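# Tuck chair under desk and park cart in bay

## Task

Roll the office chair fully beneath the desk so it finishes upright with every wheel on the floor. Move the utility cart into the yellow-taped bay so that all four of its wheels sit inside the tape lines and none rests on the tape. Keep the desk close to its starting spot, with everything on it still aboard and nothing overhanging its edges. The robot must not tip over or be left leaning, or the task fails. At the end, open the gripper and back the robot away from everything.

## Robot and tools

ROBOT. A TidyBot++: a wheeled base 0.54 m long, 0.50 m wide and 0.38 m tall on four driven casters, carrying a single seven-joint arm with a two-finger gripper. The shoulder sits 0.12 m ahead of the base centre, 0.68 m up. Two cameras: base_camera (644x364, fixed on the base, looking ahead) and wrist_camera (644x476 fisheye, looking along the hand). At the start the arm is folded, hand down, reaching up to 0.08 m past the base front, elbow up to 1.15 m high.

FRAMES. Base frame: origin on the floor below the base centre, x ahead, y to the left, z up, in metres. The odometry frame is the base frame as it was when the scene began. hand_pose is the point between the finger pads; its own z axis runs out along the fingers and the fingers close along its y axis.

TOOL move. Every argument is optional; one call is one action, and all its motions start at once.
- base: an object with any of translate_m (forward +, metres, -2 to 2), strafe_m (left +, metres, -2 to 2), rotate_rad (counter-clockwise from above +, radians, -6.3 to 6.3). These are offsets from where the base last reported itself, measured along its axes at that moment, not places in the room.
- joints: an object of absolute targets by name, in radians: joint_1_rad (any angle, + is clockwise from above, the opposite sense to heading), joint_2_rad (-2.249 to 2.249, 0 is upper arm vertical, + leans forward), joint_3_rad (any angle), joint_4_rad (-2.579 to 2.579, elbow, 0 straight), joint_5_rad (any angle), joint_6_rad (-2.099 to 2.099, wrist), joint_7_rad (any angle, hand roll; with hand down, 1.57 opens fingers to left and right), and gripper_pos (0 fully open, about 85 mm gap, to 1 closed). Any-angle joints take the short way round, so send steps under half a turn.
- target: one list of seven numbers [x, y, z, qw, qx, qy, qz], an absolute hand pose in the base frame, metres then a unit quaternion, same layout as the hand_pose line. With target, joints may only contain gripper_pos.
- speeds: caps for this action only: translate_m and strafe_m 0.05 to 0.5 m/s, rotate_rad 0.1 to 1.57 rad/s. If translate_m and strafe_m are combined, give a speed under just one of them.
- cameras: list of base_camera, wrist_camera or all; [] for none.
- blocking: true or omitted waits until everything rests; false returns after about half a second while motion continues. A later move overrides only the joints or base it names.
A move with nothing in it simply reports state and images.

OTHER TOOLS. wait(seconds 0 to 10, cameras) lets time pass and reports; it ends early once motions settle. stop(cameras) brakes all running motions. zoom_image(camera, region [x0, y0, x1, y1] in pixels, at most 504 by 504) enlarges part of the latest picture. read_manual(section "licences") only gives licence text. finished_scene(scene) ends the current scene, giving its number; it cannot be undone.

RESULT LINES. base_odometry (x, y in metres, heading in rad, + left, counted from wheel turns so slip looks like travel); base_tilt in degrees (forward and right positive); joint_positions; hand_pose; hand_target (where the hand would be with all joints on target); motor_effort in percent of maximum with the peak of the last action in brackets; pictures (camera order of the images); earlier move (progress of a non-blocking move); on_its_own (things the robot did unasked). Status words in base_status, joint_status, hand_status: moving, done, off_target (came to rest short, may still be pressing), stopped (braked by you), contact_stop, time_out, not_followed, torque_fault, limit_stop_at_motor_heat. Also watch for "joint command not followed" or "pose unreachable" with a "cause:", ARM HIT (arm struck base or itself), MOTOR HOT and OVER-TEMPERATURE FAULT. A refused call or an uncommanded stop cancels the rest of that reply's move, wait and finished_scene calls.

HAND TARGETS. hand_status counts as done within 10 mm and 2 degrees; a few centimetres off is common. To correct, shift the next target by (wanted position minus reported hand_pose). To keep the hand where it is, resend hand_target, not hand_pose. The arm sags under a load and does not avoid obstacles; unreachable poses wander up to 10 s and end in time_out. A hand pointing down reaches only about 0.94 m high, close in. Closed fingertips sit about 20 mm beyond the hand point.

CAUTIONS. A blocked base keeps shoving until time_out and may still say done. Do not let the arm snag anything above about 0.6 m while driving or turning, and avoid hard sideways pushes or pulls with a raised hand: both can tip the robot; withdrawing the arm or reversing away rights a slight lean. Avoid torque spikes (joint_1 to joint_4 limit 104.5 N m, joint_5 to joint_7 51.3 N m) which freeze the arm for 10 s. Avoid long stretched or loaded holds that overheat motors. Do not grip hard on something still resting on a surface, release moving objects, drop things or slam them. Brief external tugs on held parts may occur. Finish with gripper_pos 0 and the robot driven clear.

Each tool is called after "Call:" as name(argument=value, ...) on one line, values as JSON.

## Session

Call:
move()

Scene clock: 0.00 s.
base_odometry: x=+0.000 y=+0.000 heading=+0.000
base_tilt: forward=-0.1 right=+0.5
base_status: not commanded
joint_positions: joint_1_rad=+0.019 joint_2_rad=-0.347 joint_3_rad=+3.163 joint_4_rad=-2.534 joint_5_rad=+0.039 joint_6_rad=-0.909 joint_7_rad=+1.553 gripper_pos=+0.000
joint_status: not commanded
motor_effort: joint_1_rad=+0 joint_2_rad=-1 joint_3_rad=+0 joint_4_rad=+14 joint_5_rad=+0 joint_6_rad=+0 joint_7_rad=+1
hand_pose: x=+0.2468 y=-0.0124 z=+0.5852 quat_wxyz=(+0.012, +1.000, -0.017, +0.023) (m; base frame)
hand_target: x=+0.2479 y=-0.0124 z=+0.5857 quat_wxyz=(+0.012, +0.999, -0.017, +0.024) (m; base frame)
hand_status: not commanded
pictures: base_camera, wrist_camera

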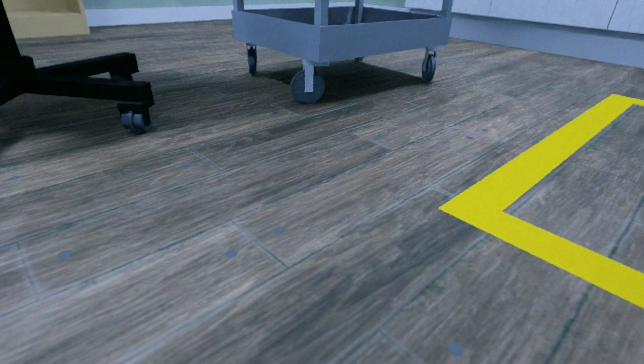

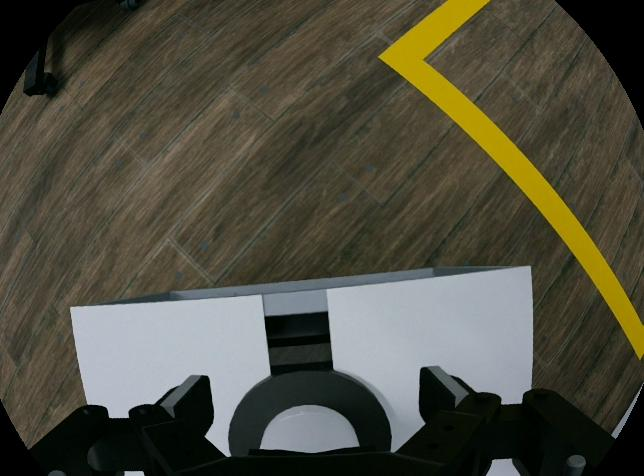

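Call:
move(joints={"joint_6_rad":0.35})

Call:
move(base={"rotate_rad":1.1})

Call:
move(base={"rotate_rad":-2.2})

Scene clock: 8.23 s.
move: done
base_odometry: x=+0.000 y=+0.000 heading=+0.000
base_tilt: forward=+0.0 right=+0.4
base_status: not commanded
joint_positions: joint_1_rad=+0.019 joint_2_rad=-0.348 joint_3_rad=+3.163 joint_4_rad=-2.534 joint_5_rad=+0.039 joint_6_rad=+0.303 joint_7_rad=+1.553 gripper_pos=+0.000
joint_status: all done
motor_effort: joint_1_rad=+0(1) joint_2_rad=-6(7) joint_3_rad=+0(1) joint_4_rad=+18(19) joint_5_rad=+0(1) joint_6_rad=+8(9) joint_7_rad=+1(1)
hand_pose: x=+0.5287 y=-0.0119 z=+0.8003 quat_wxyz=(+0.010, +0.809, -0.007, +0.588) (m; base frame)
hand_target: x=+0.5334 y=-0.0117 z=+0.8155 quat_wxyz=(+0.009, +0.794, -0.006, +0.608) (m; base frame)
hand_status: not commanded
pictures: base_camera, wrist_camera

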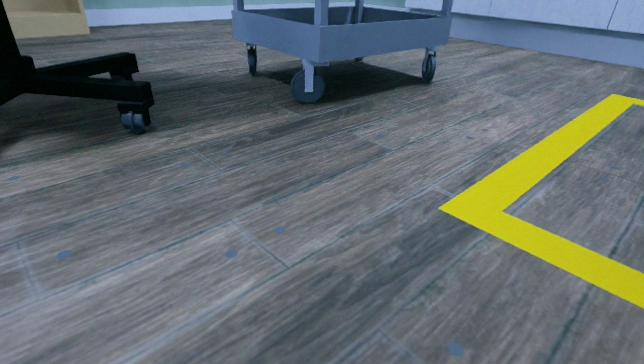

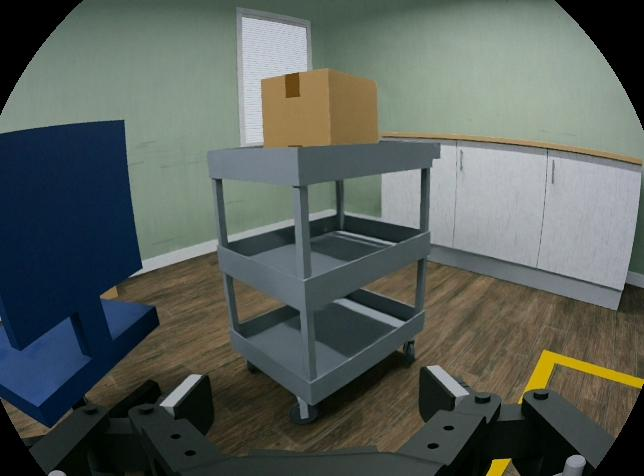

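Scene clock: 10.27 s.
move: done
base_odometry: x=+0.000 y=+0.000 heading=+1.099
base_tilt: forward=-0.1 right=+0.4
base_status: done
joint_positions: joint_1_rad=+0.019 joint_2_rad=-0.348 joint_3_rad=+3.163 joint_4_rad=-2.534 joint_5_rad=+0.039 joint_6_rad=+0.304 joint_7_rad=+1.553 gripper_pos=+0.000
joint_status: not commanded
motor_effort: joint_1_rad=+0(1) joint_2_rad=-6(7) joint_3_rad=+0(2) joint_4_rad=+18(19) joint_5_rad=+0(1) joint_6_rad=+8(9) joint_7_rad=+1(1)
hand_pose: x=+0.5288 y=-0.0119 z=+0.8007 quat_wxyz=(+0.010, +0.808, -0.007, +0.589) (m; base frame)
hand_target: x=+0.5334 y=-0.0117 z=+0.8155 quat_wxyz=(+0.009, +0.794, -0.006, +0.608) (m; base frame)
hand_status: not commanded
pictures: base_camera, wrist_camera

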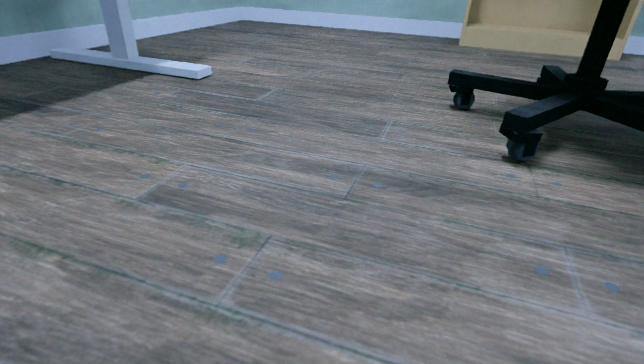

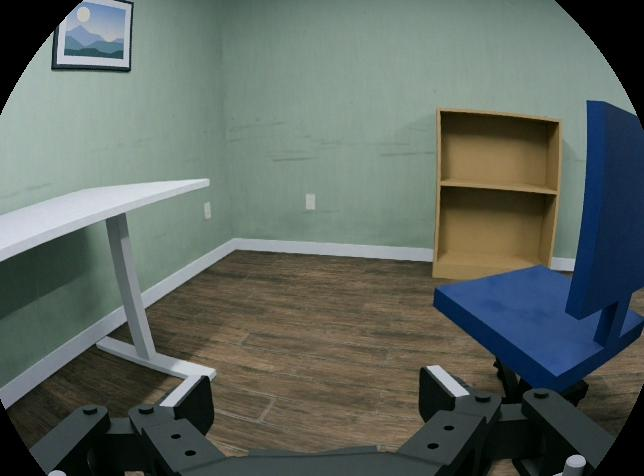

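Scene clock: 13.03 s.
move: done
base_odometry: x=+0.000 y=+0.000 heading=-1.100
base_tilt: forward=+0.0 right=+0.4
base_status: done
joint_positions: joint_1_rad=+0.019 joint_2_rad=-0.348 joint_3_rad=+3.163 joint_4_rad=-2.534 joint_5_rad=+0.039 joint_6_rad=+0.305 joint_7_rad=+1.553 gripper_pos=+0.000
joint_status: not commanded
motor_effort: joint_1_rad=+0(1) joint_2_rad=-6(7) joint_3_rad=+0(1) joint_4_rad=+19(19) joint_5_rad=+0(1) joint_6_rad=+8(9) joint_7_rad=+1(1)
hand_pose: x=+0.5289 y=-0.0117 z=+0.8009 quat_wxyz=(+0.009, +0.808, -0.007, +0.589) (m; base frame)
hand_target: x=+0.5334 y=-0.0117 z=+0.8155 quat_wxyz=(+0.009, +0.794, -0.006, +0.608) (m; base frame)
hand_status: not commanded
pictures: base_camera, wrist_camera

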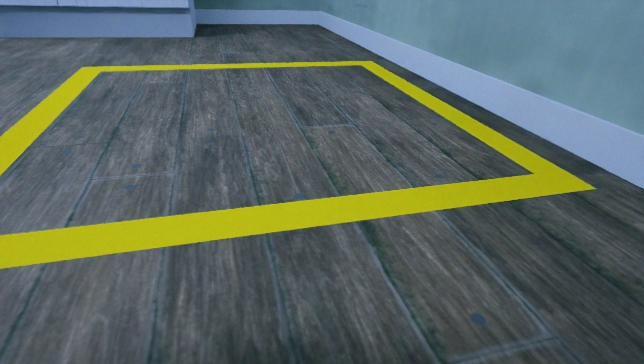

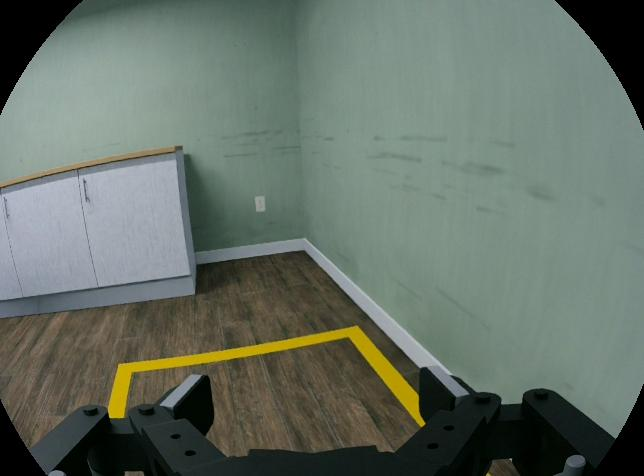

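Call:
move(base={"rotate_rad":2.9})

Call:
move(base={"rotate_rad":-1.0})

Scene clock: 63.80 s.
move: done
base_odometry: x=+0.000 y=+0.000 heading=+1.799
base_tilt: forward=-0.1 right=+0.5
base_status: done
joint_positions: joint_1_rad=+0.019 joint_2_rad=-0.348 joint_3_rad=+3.163 joint_4_rad=-2.534 joint_5_rad=+0.039 joint_6_rad=+0.305 joint_7_rad=+1.553 gripper_pos=+0.000
joint_status: not commanded
motor_effort: joint_1_rad=+0(1) joint_2_rad=-6(8) joint_3_rad=+0(1) joint_4_rad=+19(19) joint_5_rad=+0(1) joint_6_rad=+8(9) joint_7_rad=+0(1)
hand_pose: x=+0.5289 y=-0.0119 z=+0.8010 quat_wxyz=(+0.010, +0.808, -0.007, +0.589) (m; base frame)
hand_target: x=+0.5334 y=-0.0117 z=+0.8155 quat_wxyz=(+0.009, +0.794, -0.006, +0.608) (m; base frame)
hand_status: not commanded
pictures: base_camera, wrist_camera

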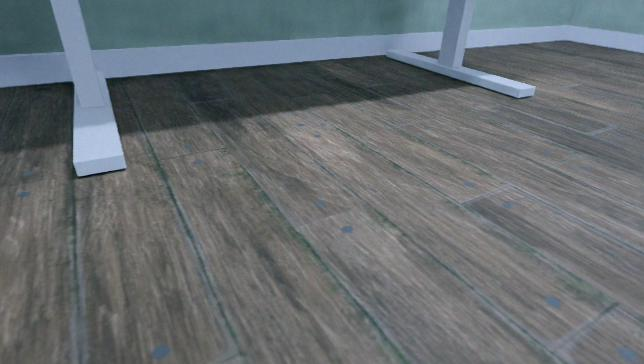

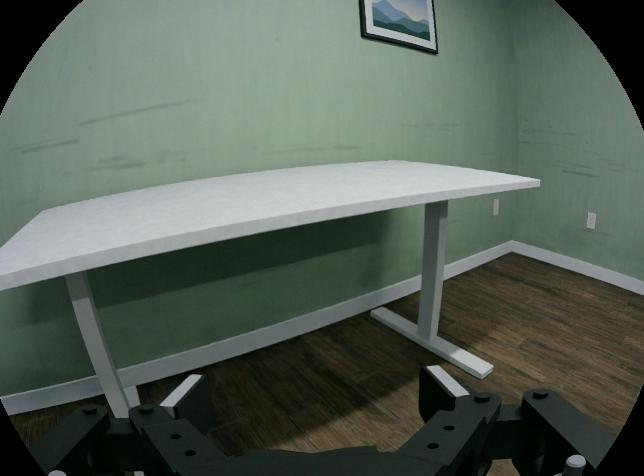

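Scene clock: 65.73 s.
move: done
base_odometry: x=+0.000 y=+0.000 heading=+0.800
base_tilt: forward=-0.1 right=+0.4
base_status: done
joint_positions: joint_1_rad=+0.019 joint_2_rad=-0.348 joint_3_rad=+3.164 joint_4_rad=-2.534 joint_5_rad=+0.039 joint_6_rad=+0.305 joint_7_rad=+1.553 gripper_pos=+0.000
joint_status: not commanded
motor_effort: joint_1_rad=+0(1) joint_2_rad=-6(7) joint_3_rad=+0(2) joint_4_rad=+19(19) joint_5_rad=+0(1) joint_6_rad=+8(9) joint_7_rad=+0(1)
hand_pose: x=+0.5289 y=-0.0125 z=+0.8010 quat_wxyz=(+0.010, +0.808, -0.007, +0.589) (m; base frame)
hand_target: x=+0.5334 y=-0.0117 z=+0.8155 quat_wxyz=(+0.009, +0.794, -0.006, +0.608) (m; base frame)
hand_status: not commanded
pictures: base_camera, wrist_camera

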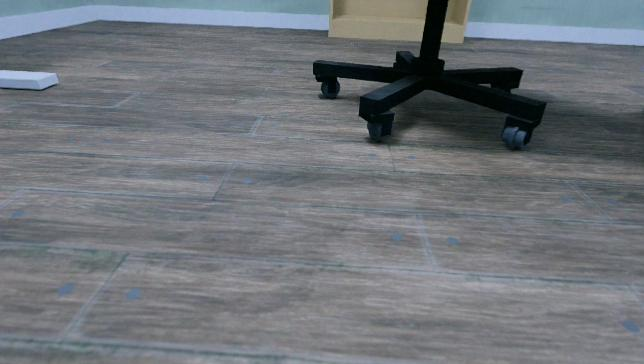

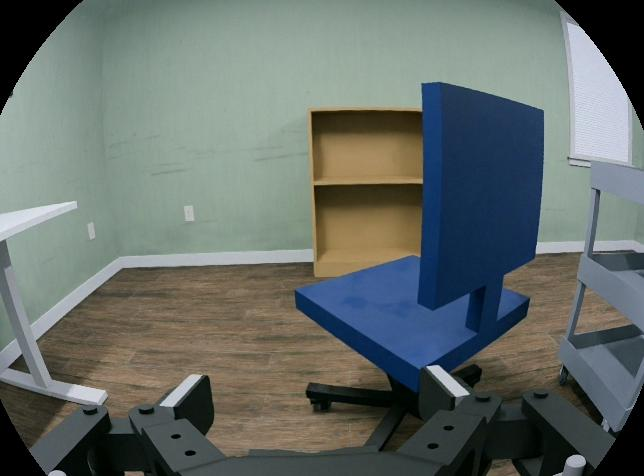

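Call:
move(base={"rotate_rad":-0.8})

Call:
move(base={"strafe_m":0.5})

Scene clock: 132.77 s.
move: done
base_odometry: x=+0.000 y=+0.000 heading=+0.001
base_tilt: forward=+0.0 right=+0.5
base_status: done
joint_positions: joint_1_rad=+0.019 joint_2_rad=-0.348 joint_3_rad=+3.164 joint_4_rad=-2.534 joint_5_rad=+0.039 joint_6_rad=+0.305 joint_7_rad=+1.553 gripper_pos=+0.000
joint_status: not commanded
motor_effort: joint_1_rad=+0(1) joint_2_rad=-5(7) joint_3_rad=+0(1) joint_4_rad=+19(20) joint_5_rad=+0(1) joint_6_rad=+7(9) joint_7_rad=+0(1)
hand_pose: x=+0.5289 y=-0.0124 z=+0.8010 quat_wxyz=(+0.010, +0.808, -0.007, +0.589) (m; base frame)
hand_target: x=+0.5334 y=-0.0117 z=+0.8155 quat_wxyz=(+0.009, +0.794, -0.006, +0.608) (m; base frame)
hand_status: not commanded
pictures: base_camera, wrist_camera

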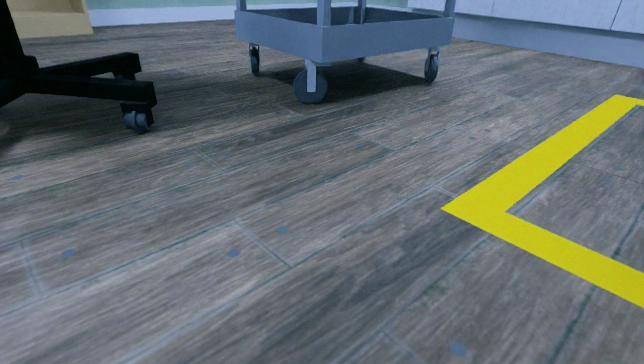

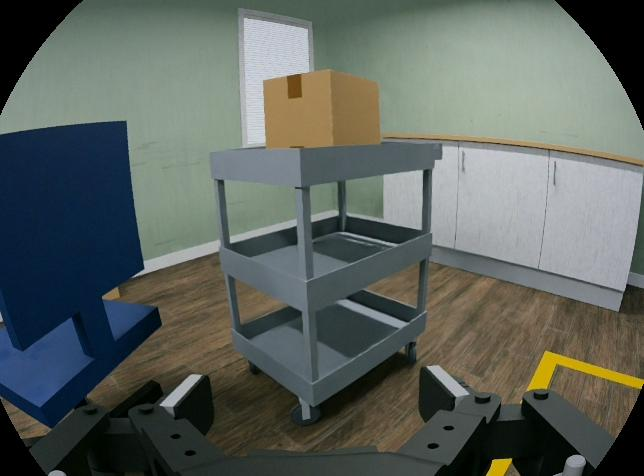

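Scene clock: 135.13 s.
move: done
base_odometry: x=-0.001 y=+0.500 heading=+0.001
base_tilt: forward=-0.1 right=+0.5
base_status: done
joint_positions: joint_1_rad=+0.019 joint_2_rad=-0.348 joint_3_rad=+3.163 joint_4_rad=-2.534 joint_5_rad=+0.039 joint_6_rad=+0.305 joint_7_rad=+1.553 gripper_pos=+0.000
joint_status: not commanded
motor_effort: joint_1_rad=+0(1) joint_2_rad=-6(7) joint_3_rad=+0(1) joint_4_rad=+18(19) joint_5_rad=+0(1) joint_6_rad=+8(9) joint_7_rad=+1(1)
hand_pose: x=+0.5289 y=-0.0120 z=+0.8010 quat_wxyz=(+0.010, +0.808, -0.007, +0.589) (m; base frame)
hand_target: x=+0.5334 y=-0.0117 z=+0.8155 quat_wxyz=(+0.009, +0.794, -0.006, +0.608) (m; base frame)
hand_status: not commanded
pictures: base_camera, wrist_camera

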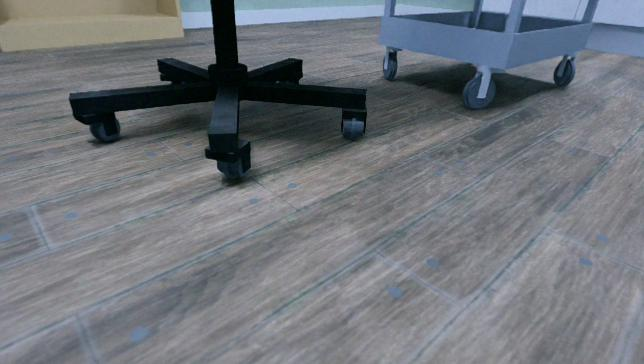

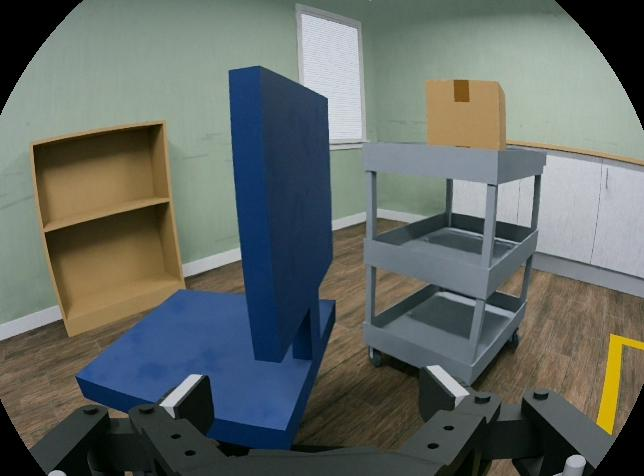

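Call:
move(base={"strafe_m":0.13,"rotate_rad":-0.08,"translate_m":0.14})

Scene clock: 147.17 s.
move: done
base_odometry: x=+0.139 y=+0.630 heading=-0.080
base_tilt: forward=-0.1 right=+0.4
base_status: done
joint_positions: joint_1_rad=+0.019 joint_2_rad=-0.346 joint_3_rad=+3.162 joint_4_rad=-2.534 joint_5_rad=+0.039 joint_6_rad=+0.306 joint_7_rad=+1.553 gripper_pos=+0.000
joint_status: not commanded
motor_effort: joint_1_rad=+0(1) joint_2_rad=-6(8) joint_3_rad=+0(2) joint_4_rad=+19(20) joint_5_rad=+0(1) joint_6_rad=+8(9) joint_7_rad=+1(1)
hand_pose: x=+0.5292 y=-0.0116 z=+0.8006 quat_wxyz=(+0.009, +0.808, -0.006, +0.589) (m; base frame)
hand_target: x=+0.5334 y=-0.0117 z=+0.8155 quat_wxyz=(+0.009, +0.794, -0.006, +0.608) (m; base frame)
hand_status: not commanded
pictures: base_camera, wrist_camera

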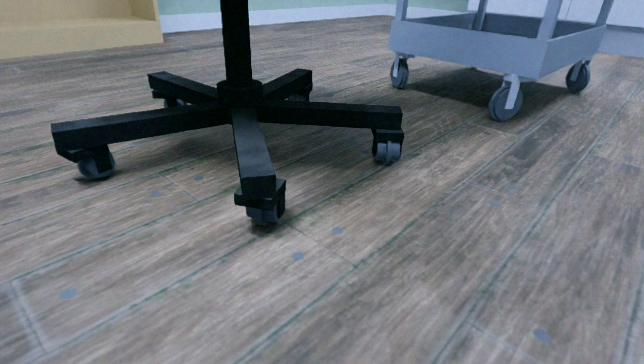

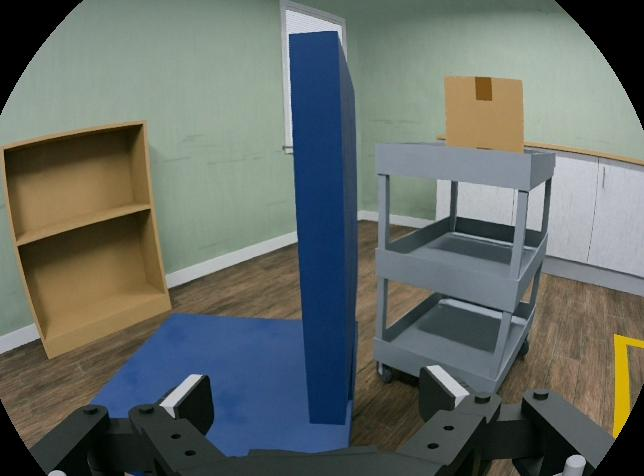

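Call:
move(base={"translate_m":0.26}, speeds={"translate_m":0.12})

Scene clock: 157.83 s.
move: done
base_odometry: x=+0.399 y=+0.610 heading=-0.080
base_tilt: forward=-0.1 right=+0.4
base_status: done
joint_positions: joint_1_rad=+0.039 joint_2_rad=-0.360 joint_3_rad=+3.197 joint_4_rad=-2.545 joint_5_rad=+0.039 joint_6_rad=+0.310 joint_7_rad=+1.553 gripper_pos=+0.000
joint_status: not commanded
motor_effort: joint_1_rad=-5(7) joint_2_rad=-3(7) joint_3_rad=-6(8) joint_4_rad=+21(28) joint_5_rad=+2(3) joint_6_rad=+8(11) joint_7_rad=+1(2)
hand_pose: x=+0.5239 y=-0.0341 z=+0.8010 quat_wxyz=(+0.020, +0.806, -0.031, +0.591) (m; base frame)
hand_target: x=+0.5334 y=-0.0117 z=+0.8155 quat_wxyz=(+0.009, +0.794, -0.006, +0.608) (m; base frame)
hand_status: not commanded
pictures: base_camera, wrist_camera

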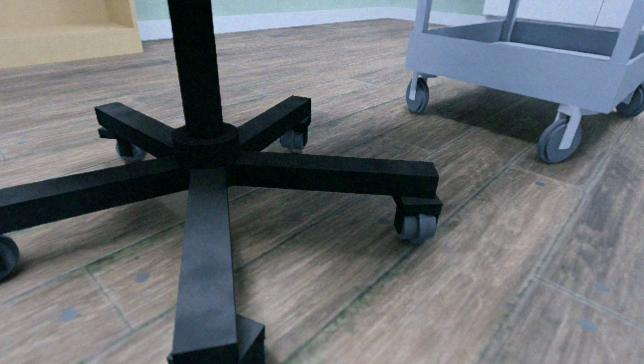

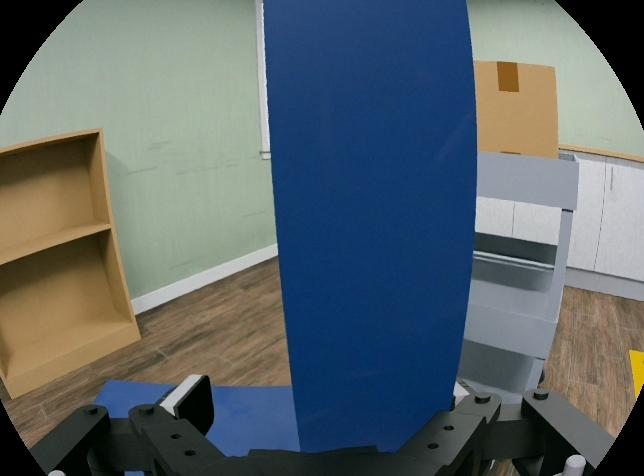

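Call:
zoom_image(camera="wrist_camera", region=[150, 330, 500, 476])

Scaled by 1.440.

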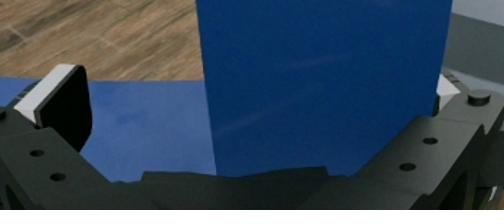

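Panel is inside the gap, close right finger. Close.

Call:
move(joints={"gripper_pos":0.6})

Scene clock: 168.90 s.
move: off_target
base_odometry: x=+0.399 y=+0.610 heading=-0.080
base_tilt: forward=-0.1 right=+0.4
base_status: not commanded
joint_positions: joint_1_rad=+0.050 joint_2_rad=-0.363 joint_3_rad=+3.209 joint_4_rad=-2.545 joint_5_rad=+0.038 joint_6_rad=+0.313 joint_7_rad=+1.553 gripper_pos=+0.524
joint_status: gripper_pos off_target (ended at +0.524, target +0.600)
motor_effort: joint_1_rad=-8(11) joint_2_rad=-3(4) joint_3_rad=-9(11) joint_4_rad=+18(23) joint_5_rad=+4(6) joint_6_rad=+7(10) joint_7_rad=+2(2)
hand_pose: x=+0.5230 y=-0.0435 z=+0.8030 quat_wxyz=(+0.025, +0.804, -0.041, +0.593) (m; base frame)
hand_target: x=+0.5334 y=-0.0117 z=+0.8155 quat_wxyz=(+0.009, +0.794, -0.006, +0.608) (m; base frame)
hand_status: not commanded
pictures: base_camera, wrist_camera

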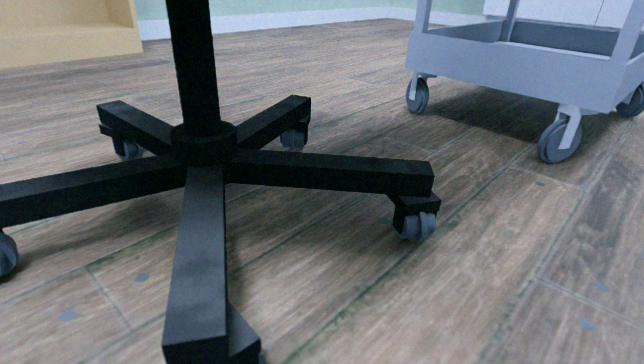

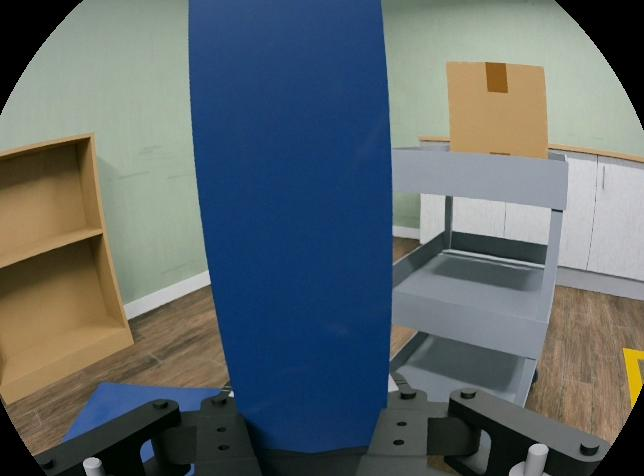

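Call:
move(base={"translate_m":-0.736,"strafe_m":-0.503,"rotate_rad":0.76}, speeds={"translate_m":0.1,"rotate_rad":0.1})

Scene clock: 195.60 s.
move: done
base_odometry: x=-0.375 y=+0.167 heading=+0.681
base_tilt: forward=-0.1 right=+0.4
base_status: done
joint_positions: joint_1_rad=+0.043 joint_2_rad=-0.324 joint_3_rad=+3.174 joint_4_rad=-2.525 joint_5_rad=+0.038 joint_6_rad=+0.329 joint_7_rad=+1.554 gripper_pos=+0.542
joint_status: not commanded
motor_effort: joint_1_rad=-1(11) joint_2_rad=-11(17) joint_3_rad=-1(12) joint_4_rad=+16(19) joint_5_rad=+1(5) joint_6_rad=+8(9) joint_7_rad=+0(5)
hand_pose: x=+0.5357 y=-0.0269 z=+0.8030 quat_wxyz=(+0.019, +0.805, -0.021, +0.593) (m; base frame)
hand_target: x=+0.5334 y=-0.0117 z=+0.8155 quat_wxyz=(+0.009, +0.794, -0.006, +0.608) (m; base frame)
hand_status: not commanded
pictures: base_camera, wrist_camera

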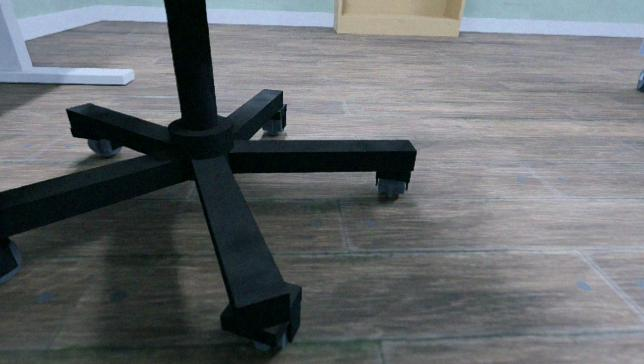

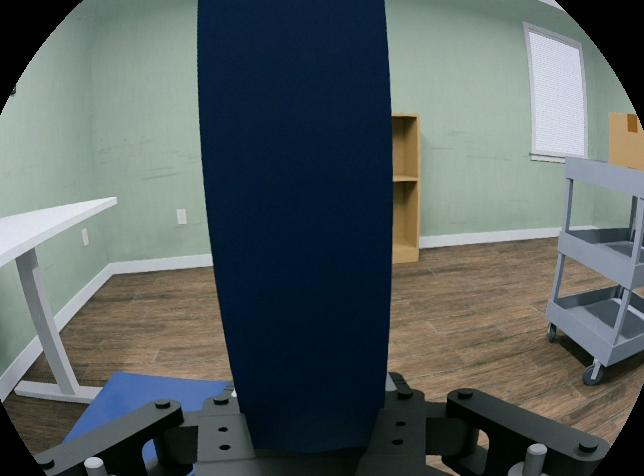

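Call:
move(joints={"gripper_pos":0}, cameras=[])

Call:
move(base={"translate_m":-0.35}, speeds={"translate_m":0.2})

Call:
move(base={"strafe_m":-0.9,"translate_m":0.6}, cameras=[])

Call:
move(base={"translate_m":0.5,"rotate_rad":1.571})

Scene clock: 225.17 s.
move: done
base_odometry: x=-0.375 y=+0.167 heading=+0.681
base_tilt: forward=-0.1 right=+0.4
base_status: not commanded
joint_positions: joint_1_rad=+0.039 joint_2_rad=-0.340 joint_3_rad=+3.174 joint_4_rad=-2.526 joint_5_rad=+0.038 joint_6_rad=+0.329 joint_7_rad=+1.554 gripper_pos=+0.000
joint_status: all done
motor_effort: joint_1_rad=+0(1) joint_2_rad=-6(12) joint_3_rad=+0(1) joint_4_rad=+18(19) joint_5_rad=+0(1) joint_6_rad=+8(9) joint_7_rad=+1(1)
hand_pose: x=+0.5336 y=-0.0251 z=+0.8094 quat_wxyz=(+0.017, +0.800, -0.020, +0.599) (m; base frame)
hand_target: x=+0.5334 y=-0.0117 z=+0.8155 quat_wxyz=(+0.009, +0.794, -0.006, +0.608) (m; base frame)
hand_status: not commanded
pictures: none
No camera images: "cameras" was empty.

Scene clock: 227.60 s.
move: done
base_odometry: x=-0.648 y=-0.053 heading=+0.681
base_tilt: forward=-0.1 right=+0.5
base_status: done
joint_positions: joint_1_rad=+0.039 joint_2_rad=-0.344 joint_3_rad=+3.174 joint_4_rad=-2.526 joint_5_rad=+0.038 joint_6_rad=+0.329 joint_7_rad=+1.554 gripper_pos=+0.000
joint_status: not commanded
motor_effort: joint_1_rad=+0(1) joint_2_rad=-6(9) joint_3_rad=+0(1) joint_4_rad=+19(20) joint_5_rad=+0(1) joint_6_rad=+8(9) joint_7_rad=+0(1)
hand_pose: x=+0.5331 y=-0.0250 z=+0.8110 quat_wxyz=(+0.017, +0.799, -0.019, +0.600) (m; base frame)
hand_target: x=+0.5334 y=-0.0117 z=+0.8155 quat_wxyz=(+0.009, +0.794, -0.006, +0.608) (m; base frame)
hand_status: not commanded
pictures: base_camera, wrist_camera

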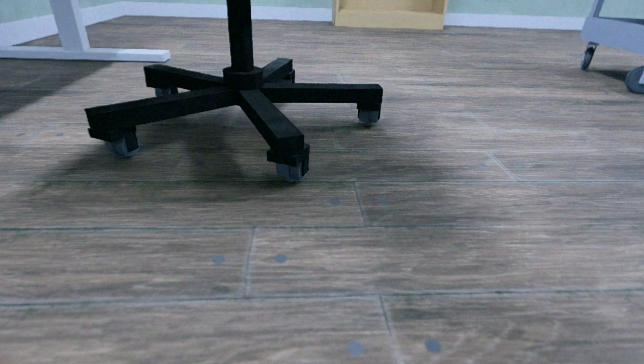

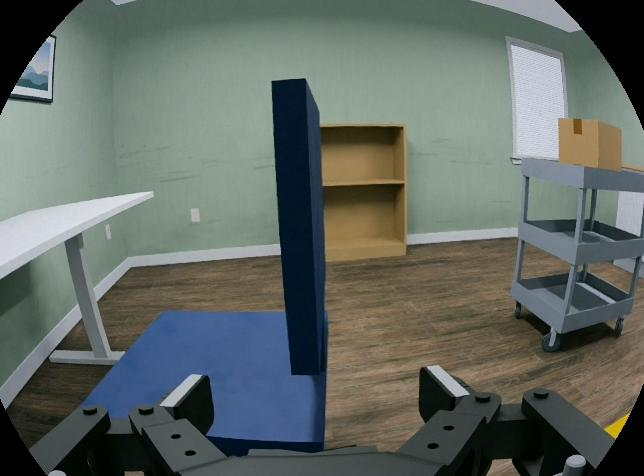

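Scene clock: 231.03 s.
move: done
base_odometry: x=+0.385 y=-0.375 heading=+0.680
base_tilt: forward=-0.1 right=+0.5
base_status: done
joint_positions: joint_1_rad=+0.039 joint_2_rad=-0.344 joint_3_rad=+3.171 joint_4_rad=-2.526 joint_5_rad=+0.038 joint_6_rad=+0.329 joint_7_rad=+1.554 gripper_pos=+0.000
joint_status: not commanded
motor_effort: joint_1_rad=+0(1) joint_2_rad=-6(8) joint_3_rad=+0(1) joint_4_rad=+19(20) joint_5_rad=+0(1) joint_6_rad=+8(9) joint_7_rad=+1(1)
hand_pose: x=+0.5331 y=-0.0236 z=+0.8111 quat_wxyz=(+0.017, +0.799, -0.018, +0.601) (m; base frame)
hand_target: x=+0.5334 y=-0.0117 z=+0.8155 quat_wxyz=(+0.009, +0.794, -0.006, +0.608) (m; base frame)
hand_status: not commanded
pictures: none
No camera images: "cameras" was empty.

Scene clock: 233.53 s.
move: done
base_odometry: x=+0.774 y=-0.061 heading=+2.252
base_tilt: forward=-0.1 right=+0.4
base_status: done
joint_positions: joint_1_rad=+0.038 joint_2_rad=-0.346 joint_3_rad=+3.169 joint_4_rad=-2.526 joint_5_rad=+0.038 joint_6_rad=+0.329 joint_7_rad=+1.554 gripper_pos=+0.000
joint_status: not commanded
motor_effort: joint_1_rad=+0(1) joint_2_rad=-6(8) joint_3_rad=+0(1) joint_4_rad=+19(20) joint_5_rad=+0(1) joint_6_rad=+9(9) joint_7_rad=+0(1)
hand_pose: x=+0.5329 y=-0.0224 z=+0.8119 quat_wxyz=(+0.016, +0.799, -0.017, +0.601) (m; base frame)
hand_target: x=+0.5334 y=-0.0117 z=+0.8155 quat_wxyz=(+0.009, +0.794, -0.006, +0.608) (m; base frame)
hand_status: not commanded
pictures: base_camera, wrist_camera

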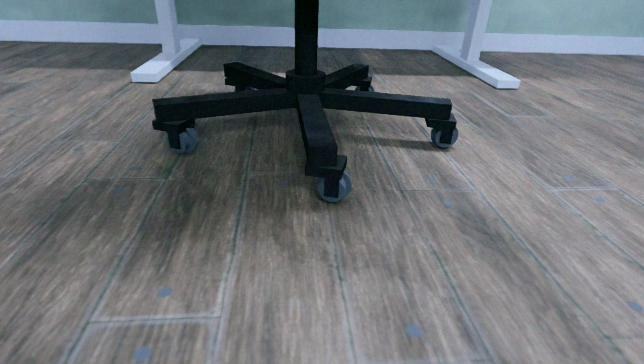

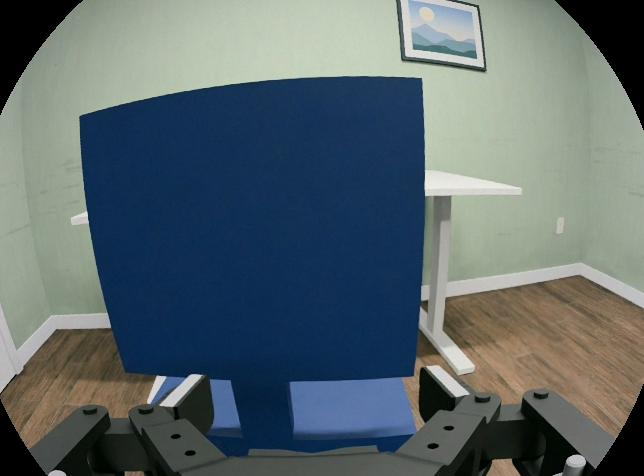

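Call:
move(base={"strafe_m":0.08,"rotate_rad":-0.05,"translate_m":0.15}, joints={"gripper_pos":1}, cameras=[])

Call:
move(base={"translate_m":0.4}, speeds={"translate_m":0.08})

Scene clock: 255.43 s.
move: done
base_odometry: x=+0.617 y=+0.006 heading=+2.202
base_tilt: forward=-0.1 right=+0.4
base_status: done
joint_positions: joint_1_rad=+0.037 joint_2_rad=-0.345 joint_3_rad=+3.169 joint_4_rad=-2.526 joint_5_rad=+0.038 joint_6_rad=+0.329 joint_7_rad=+1.554 gripper_pos=+0.999
joint_status: all done
motor_effort: joint_1_rad=+0(1) joint_2_rad=-6(8) joint_3_rad=+0(2) joint_4_rad=+19(20) joint_5_rad=+0(1) joint_6_rad=+8(9) joint_7_rad=+1(1)
hand_pose: x=+0.5332 y=-0.0221 z=+0.8113 quat_wxyz=(+0.016, +0.799, -0.016, +0.601) (m; base frame)
hand_target: x=+0.5334 y=-0.0117 z=+0.8155 quat_wxyz=(+0.009, +0.794, -0.006, +0.608) (m; base frame)
hand_status: not commanded
pictures: none
No camera images: "cameras" was empty.

Scene clock: 260.93 s.
move: done
base_odometry: x=+0.381 y=+0.328 heading=+2.202
base_tilt: forward=-0.1 right=+0.5
base_status: done
joint_positions: joint_1_rad=+0.036 joint_2_rad=-0.371 joint_3_rad=+3.169 joint_4_rad=-2.549 joint_5_rad=+0.038 joint_6_rad=+0.329 joint_7_rad=+1.554 gripper_pos=+0.999
joint_status: not commanded
motor_effort: joint_1_rad=-1(4) joint_2_rad=+0(7) joint_3_rad=-1(4) joint_4_rad=+18(26) joint_5_rad=+1(2) joint_6_rad=+7(11) joint_7_rad=+0(1)
hand_pose: x=+0.5238 y=-0.0210 z=+0.8092 quat_wxyz=(+0.015, +0.798, -0.016, +0.602) (m; base frame)
hand_target: x=+0.5334 y=-0.0117 z=+0.8155 quat_wxyz=(+0.009, +0.794, -0.006, +0.608) (m; base frame)
hand_status: not commanded
pictures: base_camera, wrist_camera

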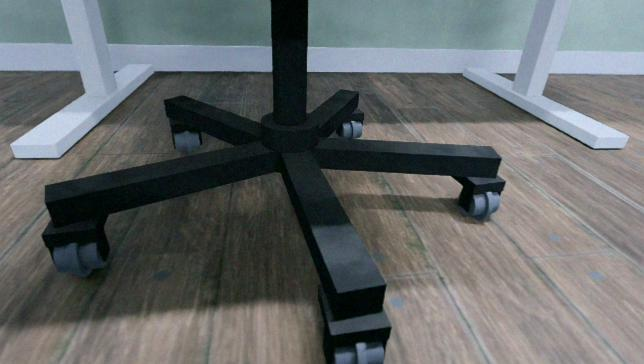

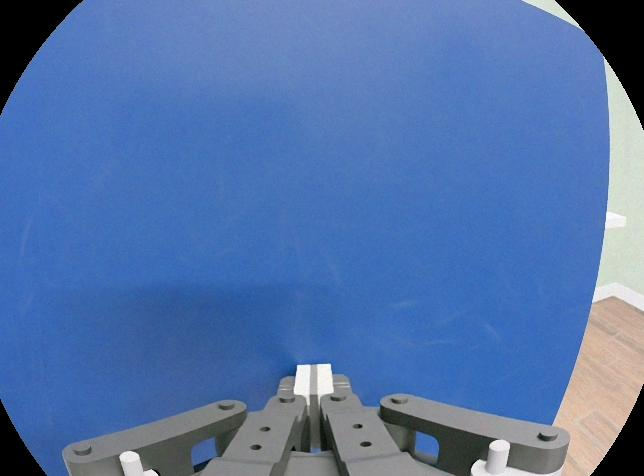

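Call:
move(base={"translate_m":0.28}, speeds={"translate_m":0.08})

Scene clock: 273.23 s.
move: done
base_odometry: x=+0.216 y=+0.554 heading=+2.202
base_tilt: forward=-0.2 right=+0.5
base_status: done
joint_positions: joint_1_rad=+0.036 joint_2_rad=-0.394 joint_3_rad=+3.184 joint_4_rad=-2.572 joint_5_rad=+0.038 joint_6_rad=+0.329 joint_7_rad=+1.554 gripper_pos=+0.999
joint_status: not commanded
motor_effort: joint_1_rad=-4(7) joint_2_rad=+3(9) joint_3_rad=-3(7) joint_4_rad=+24(29) joint_5_rad=+1(3) joint_6_rad=+10(12) joint_7_rad=+1(1)
hand_pose: x=+0.5147 y=-0.0266 z=+0.8057 quat_wxyz=(+0.017, +0.798, -0.023, +0.602) (m; base frame)
hand_target: x=+0.5334 y=-0.0117 z=+0.8155 quat_wxyz=(+0.009, +0.794, -0.006, +0.608) (m; base frame)
hand_status: not commanded
pictures: base_camera, wrist_camera

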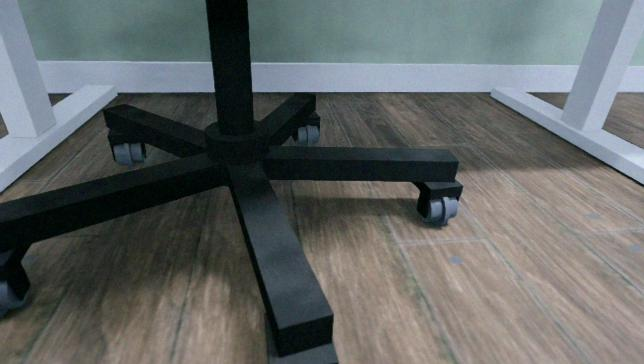

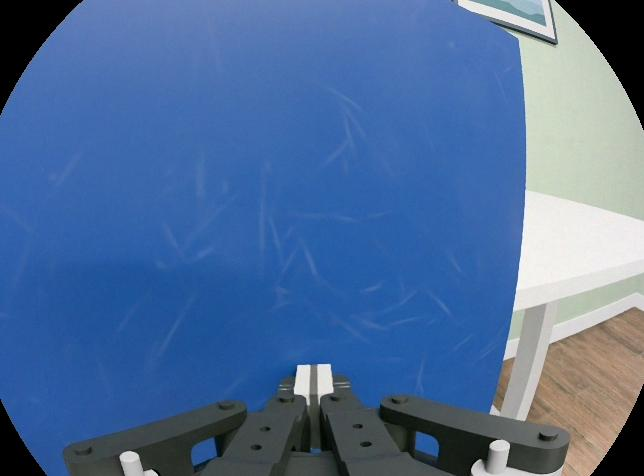

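Call:
move(base={"translate_m":-0.05}, cameras=[])

Call:
move(base={"strafe_m":0.17}, cameras=[])

Call:
move(base={"translate_m":0.15}, speeds={"translate_m":0.06})

Scene clock: 280.20 s.
move: done
base_odometry: x=+0.246 y=+0.514 heading=+2.202
base_tilt: forward=-0.1 right=+0.4
base_status: done
joint_positions: joint_1_rad=+0.029 joint_2_rad=-0.350 joint_3_rad=+3.170 joint_4_rad=-2.546 joint_5_rad=+0.038 joint_6_rad=+0.329 joint_7_rad=+1.554 gripper_pos=+0.999
joint_status: not commanded
motor_effort: joint_1_rad=+0(3) joint_2_rad=-5(10) joint_3_rad=+0(3) joint_4_rad=+19(24) joint_5_rad=+0(1) joint_6_rad=+8(9) joint_7_rad=+0(1)
hand_pose: x=+0.5273 y=-0.0186 z=+0.8025 quat_wxyz=(+0.013, +0.803, -0.014, +0.595) (m; base frame)
hand_target: x=+0.5334 y=-0.0117 z=+0.8155 quat_wxyz=(+0.009, +0.794, -0.006, +0.608) (m; base frame)
hand_status: not commanded
pictures: none
No camera images: "cameras" was empty.

Scene clock: 281.67 s.
move: done
base_odometry: x=+0.108 y=+0.413 heading=+2.202
base_tilt: forward=-0.1 right=+0.4
base_status: done
joint_positions: joint_1_rad=+0.026 joint_2_rad=-0.350 joint_3_rad=+3.162 joint_4_rad=-2.544 joint_5_rad=+0.034 joint_6_rad=+0.329 joint_7_rad=+1.554 gripper_pos=+0.999
joint_status: not commanded
motor_effort: joint_1_rad=+0(12) joint_2_rad=-6(8) joint_3_rad=+0(14) joint_4_rad=+19(26) joint_5_rad=+0(5) joint_6_rad=+8(12) joint_7_rad=+1(1)
hand_pose: x=+0.5279 y=-0.0148 z=+0.8037 quat_wxyz=(+0.011, +0.803, -0.011, +0.596) (m; base frame)
hand_target: x=+0.5334 y=-0.0117 z=+0.8155 quat_wxyz=(+0.009, +0.794, -0.006, +0.608) (m; base frame)
hand_status: not commanded
pictures: none
No camera images: "cameras" was empty.

Scene clock: 287.00 s.
move: time_out
base_odometry: x=+0.021 y=+0.532 heading=+2.201
base_tilt: forward=-0.1 right=+0.4
base_status: translate_m time_out (by the wheels' count: +0.147 of +0.150)
joint_positions: joint_1_rad=+0.070 joint_2_rad=-0.476 joint_3_rad=+3.211 joint_4_rad=-2.635 joint_5_rad=+0.034 joint_6_rad=+0.329 joint_7_rad=+1.554 gripper_pos=+0.999
joint_status: not commanded
motor_effort: joint_1_rad=-8(16) joint_2_rad=+22(26) joint_3_rad=-7(15) joint_4_rad=+35(41) joint_5_rad=+3(7) joint_6_rad=+11(14) joint_7_rad=+1(1)
hand_pose: x=+0.4863 y=-0.0476 z=+0.8012 quat_wxyz=(+0.028, +0.791, -0.052, +0.608) (m; base frame)
hand_target: x=+0.5334 y=-0.0117 z=+0.8155 quat_wxyz=(+0.009, +0.794, -0.006, +0.608) (m; base frame)
hand_status: not commanded
pictures: base_camera, wrist_camera

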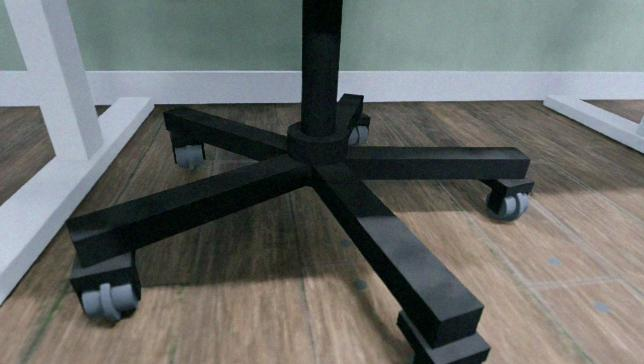

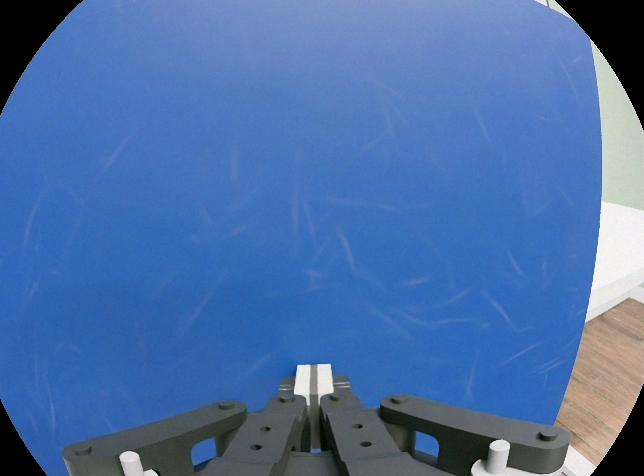

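Call:
move(base={"translate_m":-0.5}, speeds={"translate_m":0.25})

Scene clock: 292.73 s.
move: done
base_odometry: x=+0.316 y=+0.128 heading=+2.200
base_tilt: forward=-0.1 right=+0.4
base_status: done
joint_positions: joint_1_rad=+0.031 joint_2_rad=-0.345 joint_3_rad=+3.169 joint_4_rad=-2.543 joint_5_rad=+0.034 joint_6_rad=+0.329 joint_7_rad=+1.554 gripper_pos=+0.999
joint_status: not commanded
motor_effort: joint_1_rad=+0(8) joint_2_rad=-6(23) joint_3_rad=+0(7) joint_4_rad=+19(34) joint_5_rad=+0(3) joint_6_rad=+9(10) joint_7_rad=+1(1)
hand_pose: x=+0.5287 y=-0.0200 z=+0.8017 quat_wxyz=(+0.013, +0.804, -0.017, +0.594) (m; base frame)
hand_target: x=+0.5334 y=-0.0117 z=+0.8155 quat_wxyz=(+0.009, +0.794, -0.006, +0.608) (m; base frame)
hand_status: not commanded
pictures: base_camera, wrist_camera

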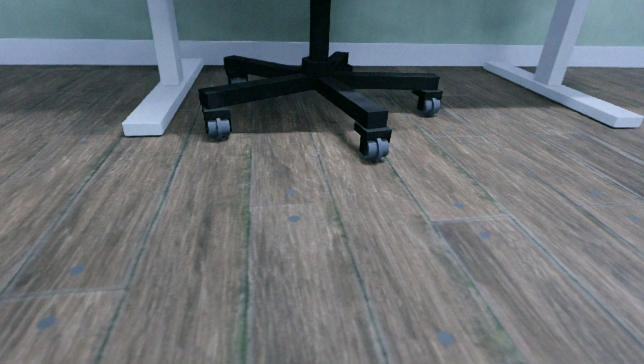

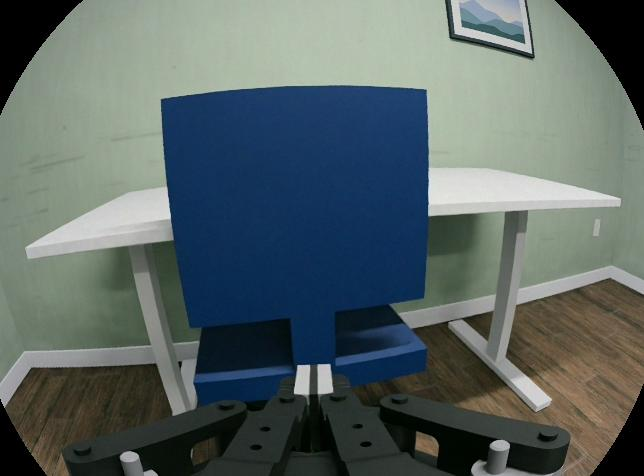

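Call:
move(base={"strafe_m":0.13,"translate_m":0.4}, speeds={"translate_m":0.2}, cameras=[])

Call:
move(base={"translate_m":0.14}, speeds={"translate_m":0.08}, cameras=["wrist_camera"])

Call:
move(base={"translate_m":-0.5}, speeds={"translate_m":0.25})

Scene clock: 303.23 s.
move: done
base_odometry: x=-0.025 y=+0.374 heading=+2.200
base_tilt: forward=-0.1 right=+0.4
base_status: done
joint_positions: joint_1_rad=+0.031 joint_2_rad=-0.345 joint_3_rad=+3.169 joint_4_rad=-2.543 joint_5_rad=+0.034 joint_6_rad=+0.329 joint_7_rad=+1.554 gripper_pos=+0.999
joint_status: not commanded
motor_effort: joint_1_rad=+0(1) joint_2_rad=-6(9) joint_3_rad=+0(2) joint_4_rad=+19(20) joint_5_rad=+0(1) joint_6_rad=+8(9) joint_7_rad=+0(1)
hand_pose: x=+0.5286 y=-0.0200 z=+0.8020 quat_wxyz=(+0.013, +0.804, -0.017, +0.594) (m; base frame)
hand_target: x=+0.5334 y=-0.0117 z=+0.8155 quat_wxyz=(+0.009, +0.794, -0.006, +0.608) (m; base frame)
hand_status: not commanded
pictures: none
No camera images: "cameras" was empty.

Scene clock: 307.50 s.
move: time_out
base_odometry: x=-0.105 y=+0.485 heading=+2.203
base_tilt: forward=-0.2 right=+0.5
base_status: translate_m time_out (by the wheels' count: +0.137 of +0.140)
joint_positions: joint_1_rad=+0.031 joint_2_rad=-0.486 joint_3_rad=+3.164 joint_4_rad=-2.642 joint_5_rad=+0.034 joint_6_rad=+0.328 joint_7_rad=+1.554 gripper_pos=+0.999
joint_status: not commanded
motor_effort: joint_1_rad=+0(5) joint_2_rad=+23(28) joint_3_rad=+2(4) joint_4_rad=+35(42) joint_5_rad=+0(3) joint_6_rad=+11(14) joint_7_rad=+1(1)
hand_pose: x=+0.4855 y=-0.0152 z=+0.8012 quat_wxyz=(+0.012, +0.792, -0.014, +0.610) (m; base frame)
hand_target: x=+0.5334 y=-0.0117 z=+0.8155 quat_wxyz=(+0.009, +0.794, -0.006, +0.608) (m; base frame)
hand_status: not commanded
pictures: wrist_camera

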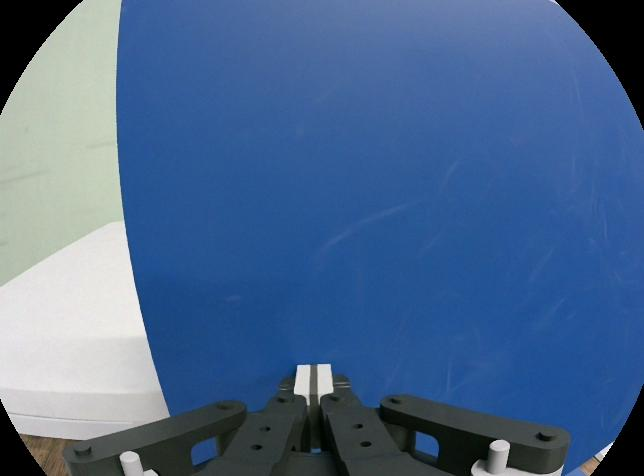

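not run: a stop that you did not command came earlier in this reply.

Call:
move(base={"translate_m":-0.45}, cameras=["wrist_camera"])

Call:
move(base={"rotate_rad":-2.2})

Scene clock: 317.83 s.
move: done
base_odometry: x=+0.161 y=+0.122 heading=+2.202
base_tilt: forward=-0.1 right=+0.5
base_status: done
joint_positions: joint_1_rad=+0.030 joint_2_rad=-0.348 joint_3_rad=+3.163 joint_4_rad=-2.545 joint_5_rad=+0.034 joint_6_rad=+0.328 joint_7_rad=+1.554 gripper_pos=+0.999
joint_status: not commanded
motor_effort: joint_1_rad=+0(2) joint_2_rad=-5(26) joint_3_rad=+0(2) joint_4_rad=+18(34) joint_5_rad=+0(1) joint_6_rad=+8(10) joint_7_rad=+1(1)
hand_pose: x=+0.5275 y=-0.0164 z=+0.8013 quat_wxyz=(+0.012, +0.805, -0.013, +0.594) (m; base frame)
hand_target: x=+0.5334 y=-0.0117 z=+0.8155 quat_wxyz=(+0.009, +0.794, -0.006, +0.608) (m; base frame)
hand_status: not commanded
pictures: wrist_camera

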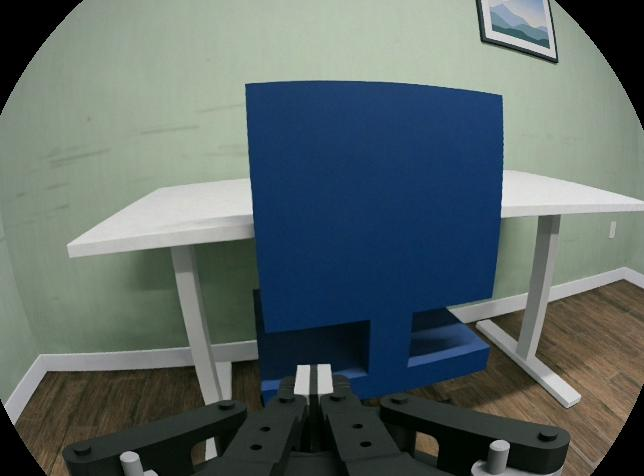

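Scene clock: 320.53 s.
move: done
base_odometry: x=+0.161 y=+0.122 heading=+0.003
base_tilt: forward=-0.1 right=+0.5
base_status: done
joint_positions: joint_1_rad=+0.030 joint_2_rad=-0.348 joint_3_rad=+3.163 joint_4_rad=-2.545 joint_5_rad=+0.034 joint_6_rad=+0.328 joint_7_rad=+1.554 gripper_pos=+0.999
joint_status: not commanded
motor_effort: joint_1_rad=+0(2) joint_2_rad=-6(7) joint_3_rad=+0(2) joint_4_rad=+18(19) joint_5_rad=+0(1) joint_6_rad=+8(9) joint_7_rad=+1(1)
hand_pose: x=+0.5275 y=-0.0164 z=+0.8013 quat_wxyz=(+0.012, +0.805, -0.013, +0.594) (m; base frame)
hand_target: x=+0.5334 y=-0.0117 z=+0.8155 quat_wxyz=(+0.009, +0.794, -0.006, +0.608) (m; base frame)
hand_status: not commanded
pictures: base_camera, wrist_camera

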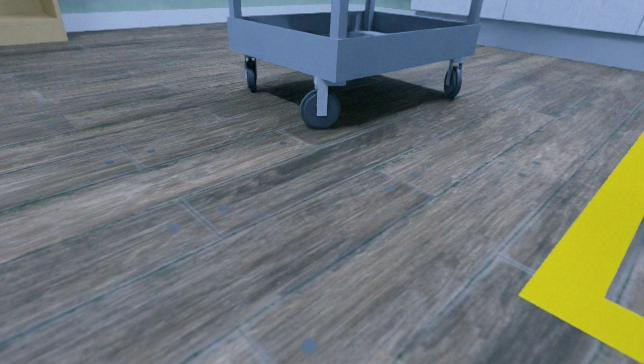

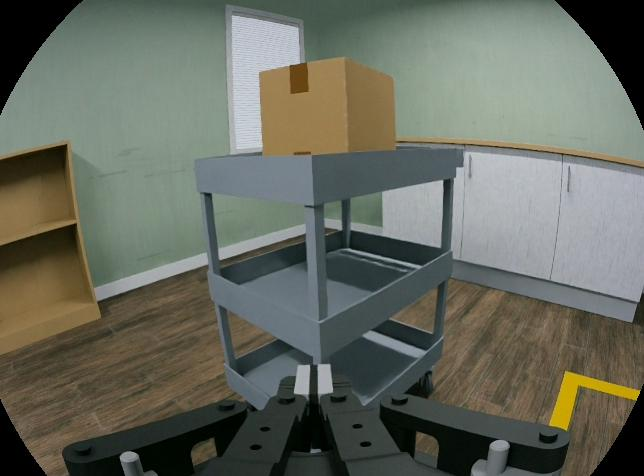

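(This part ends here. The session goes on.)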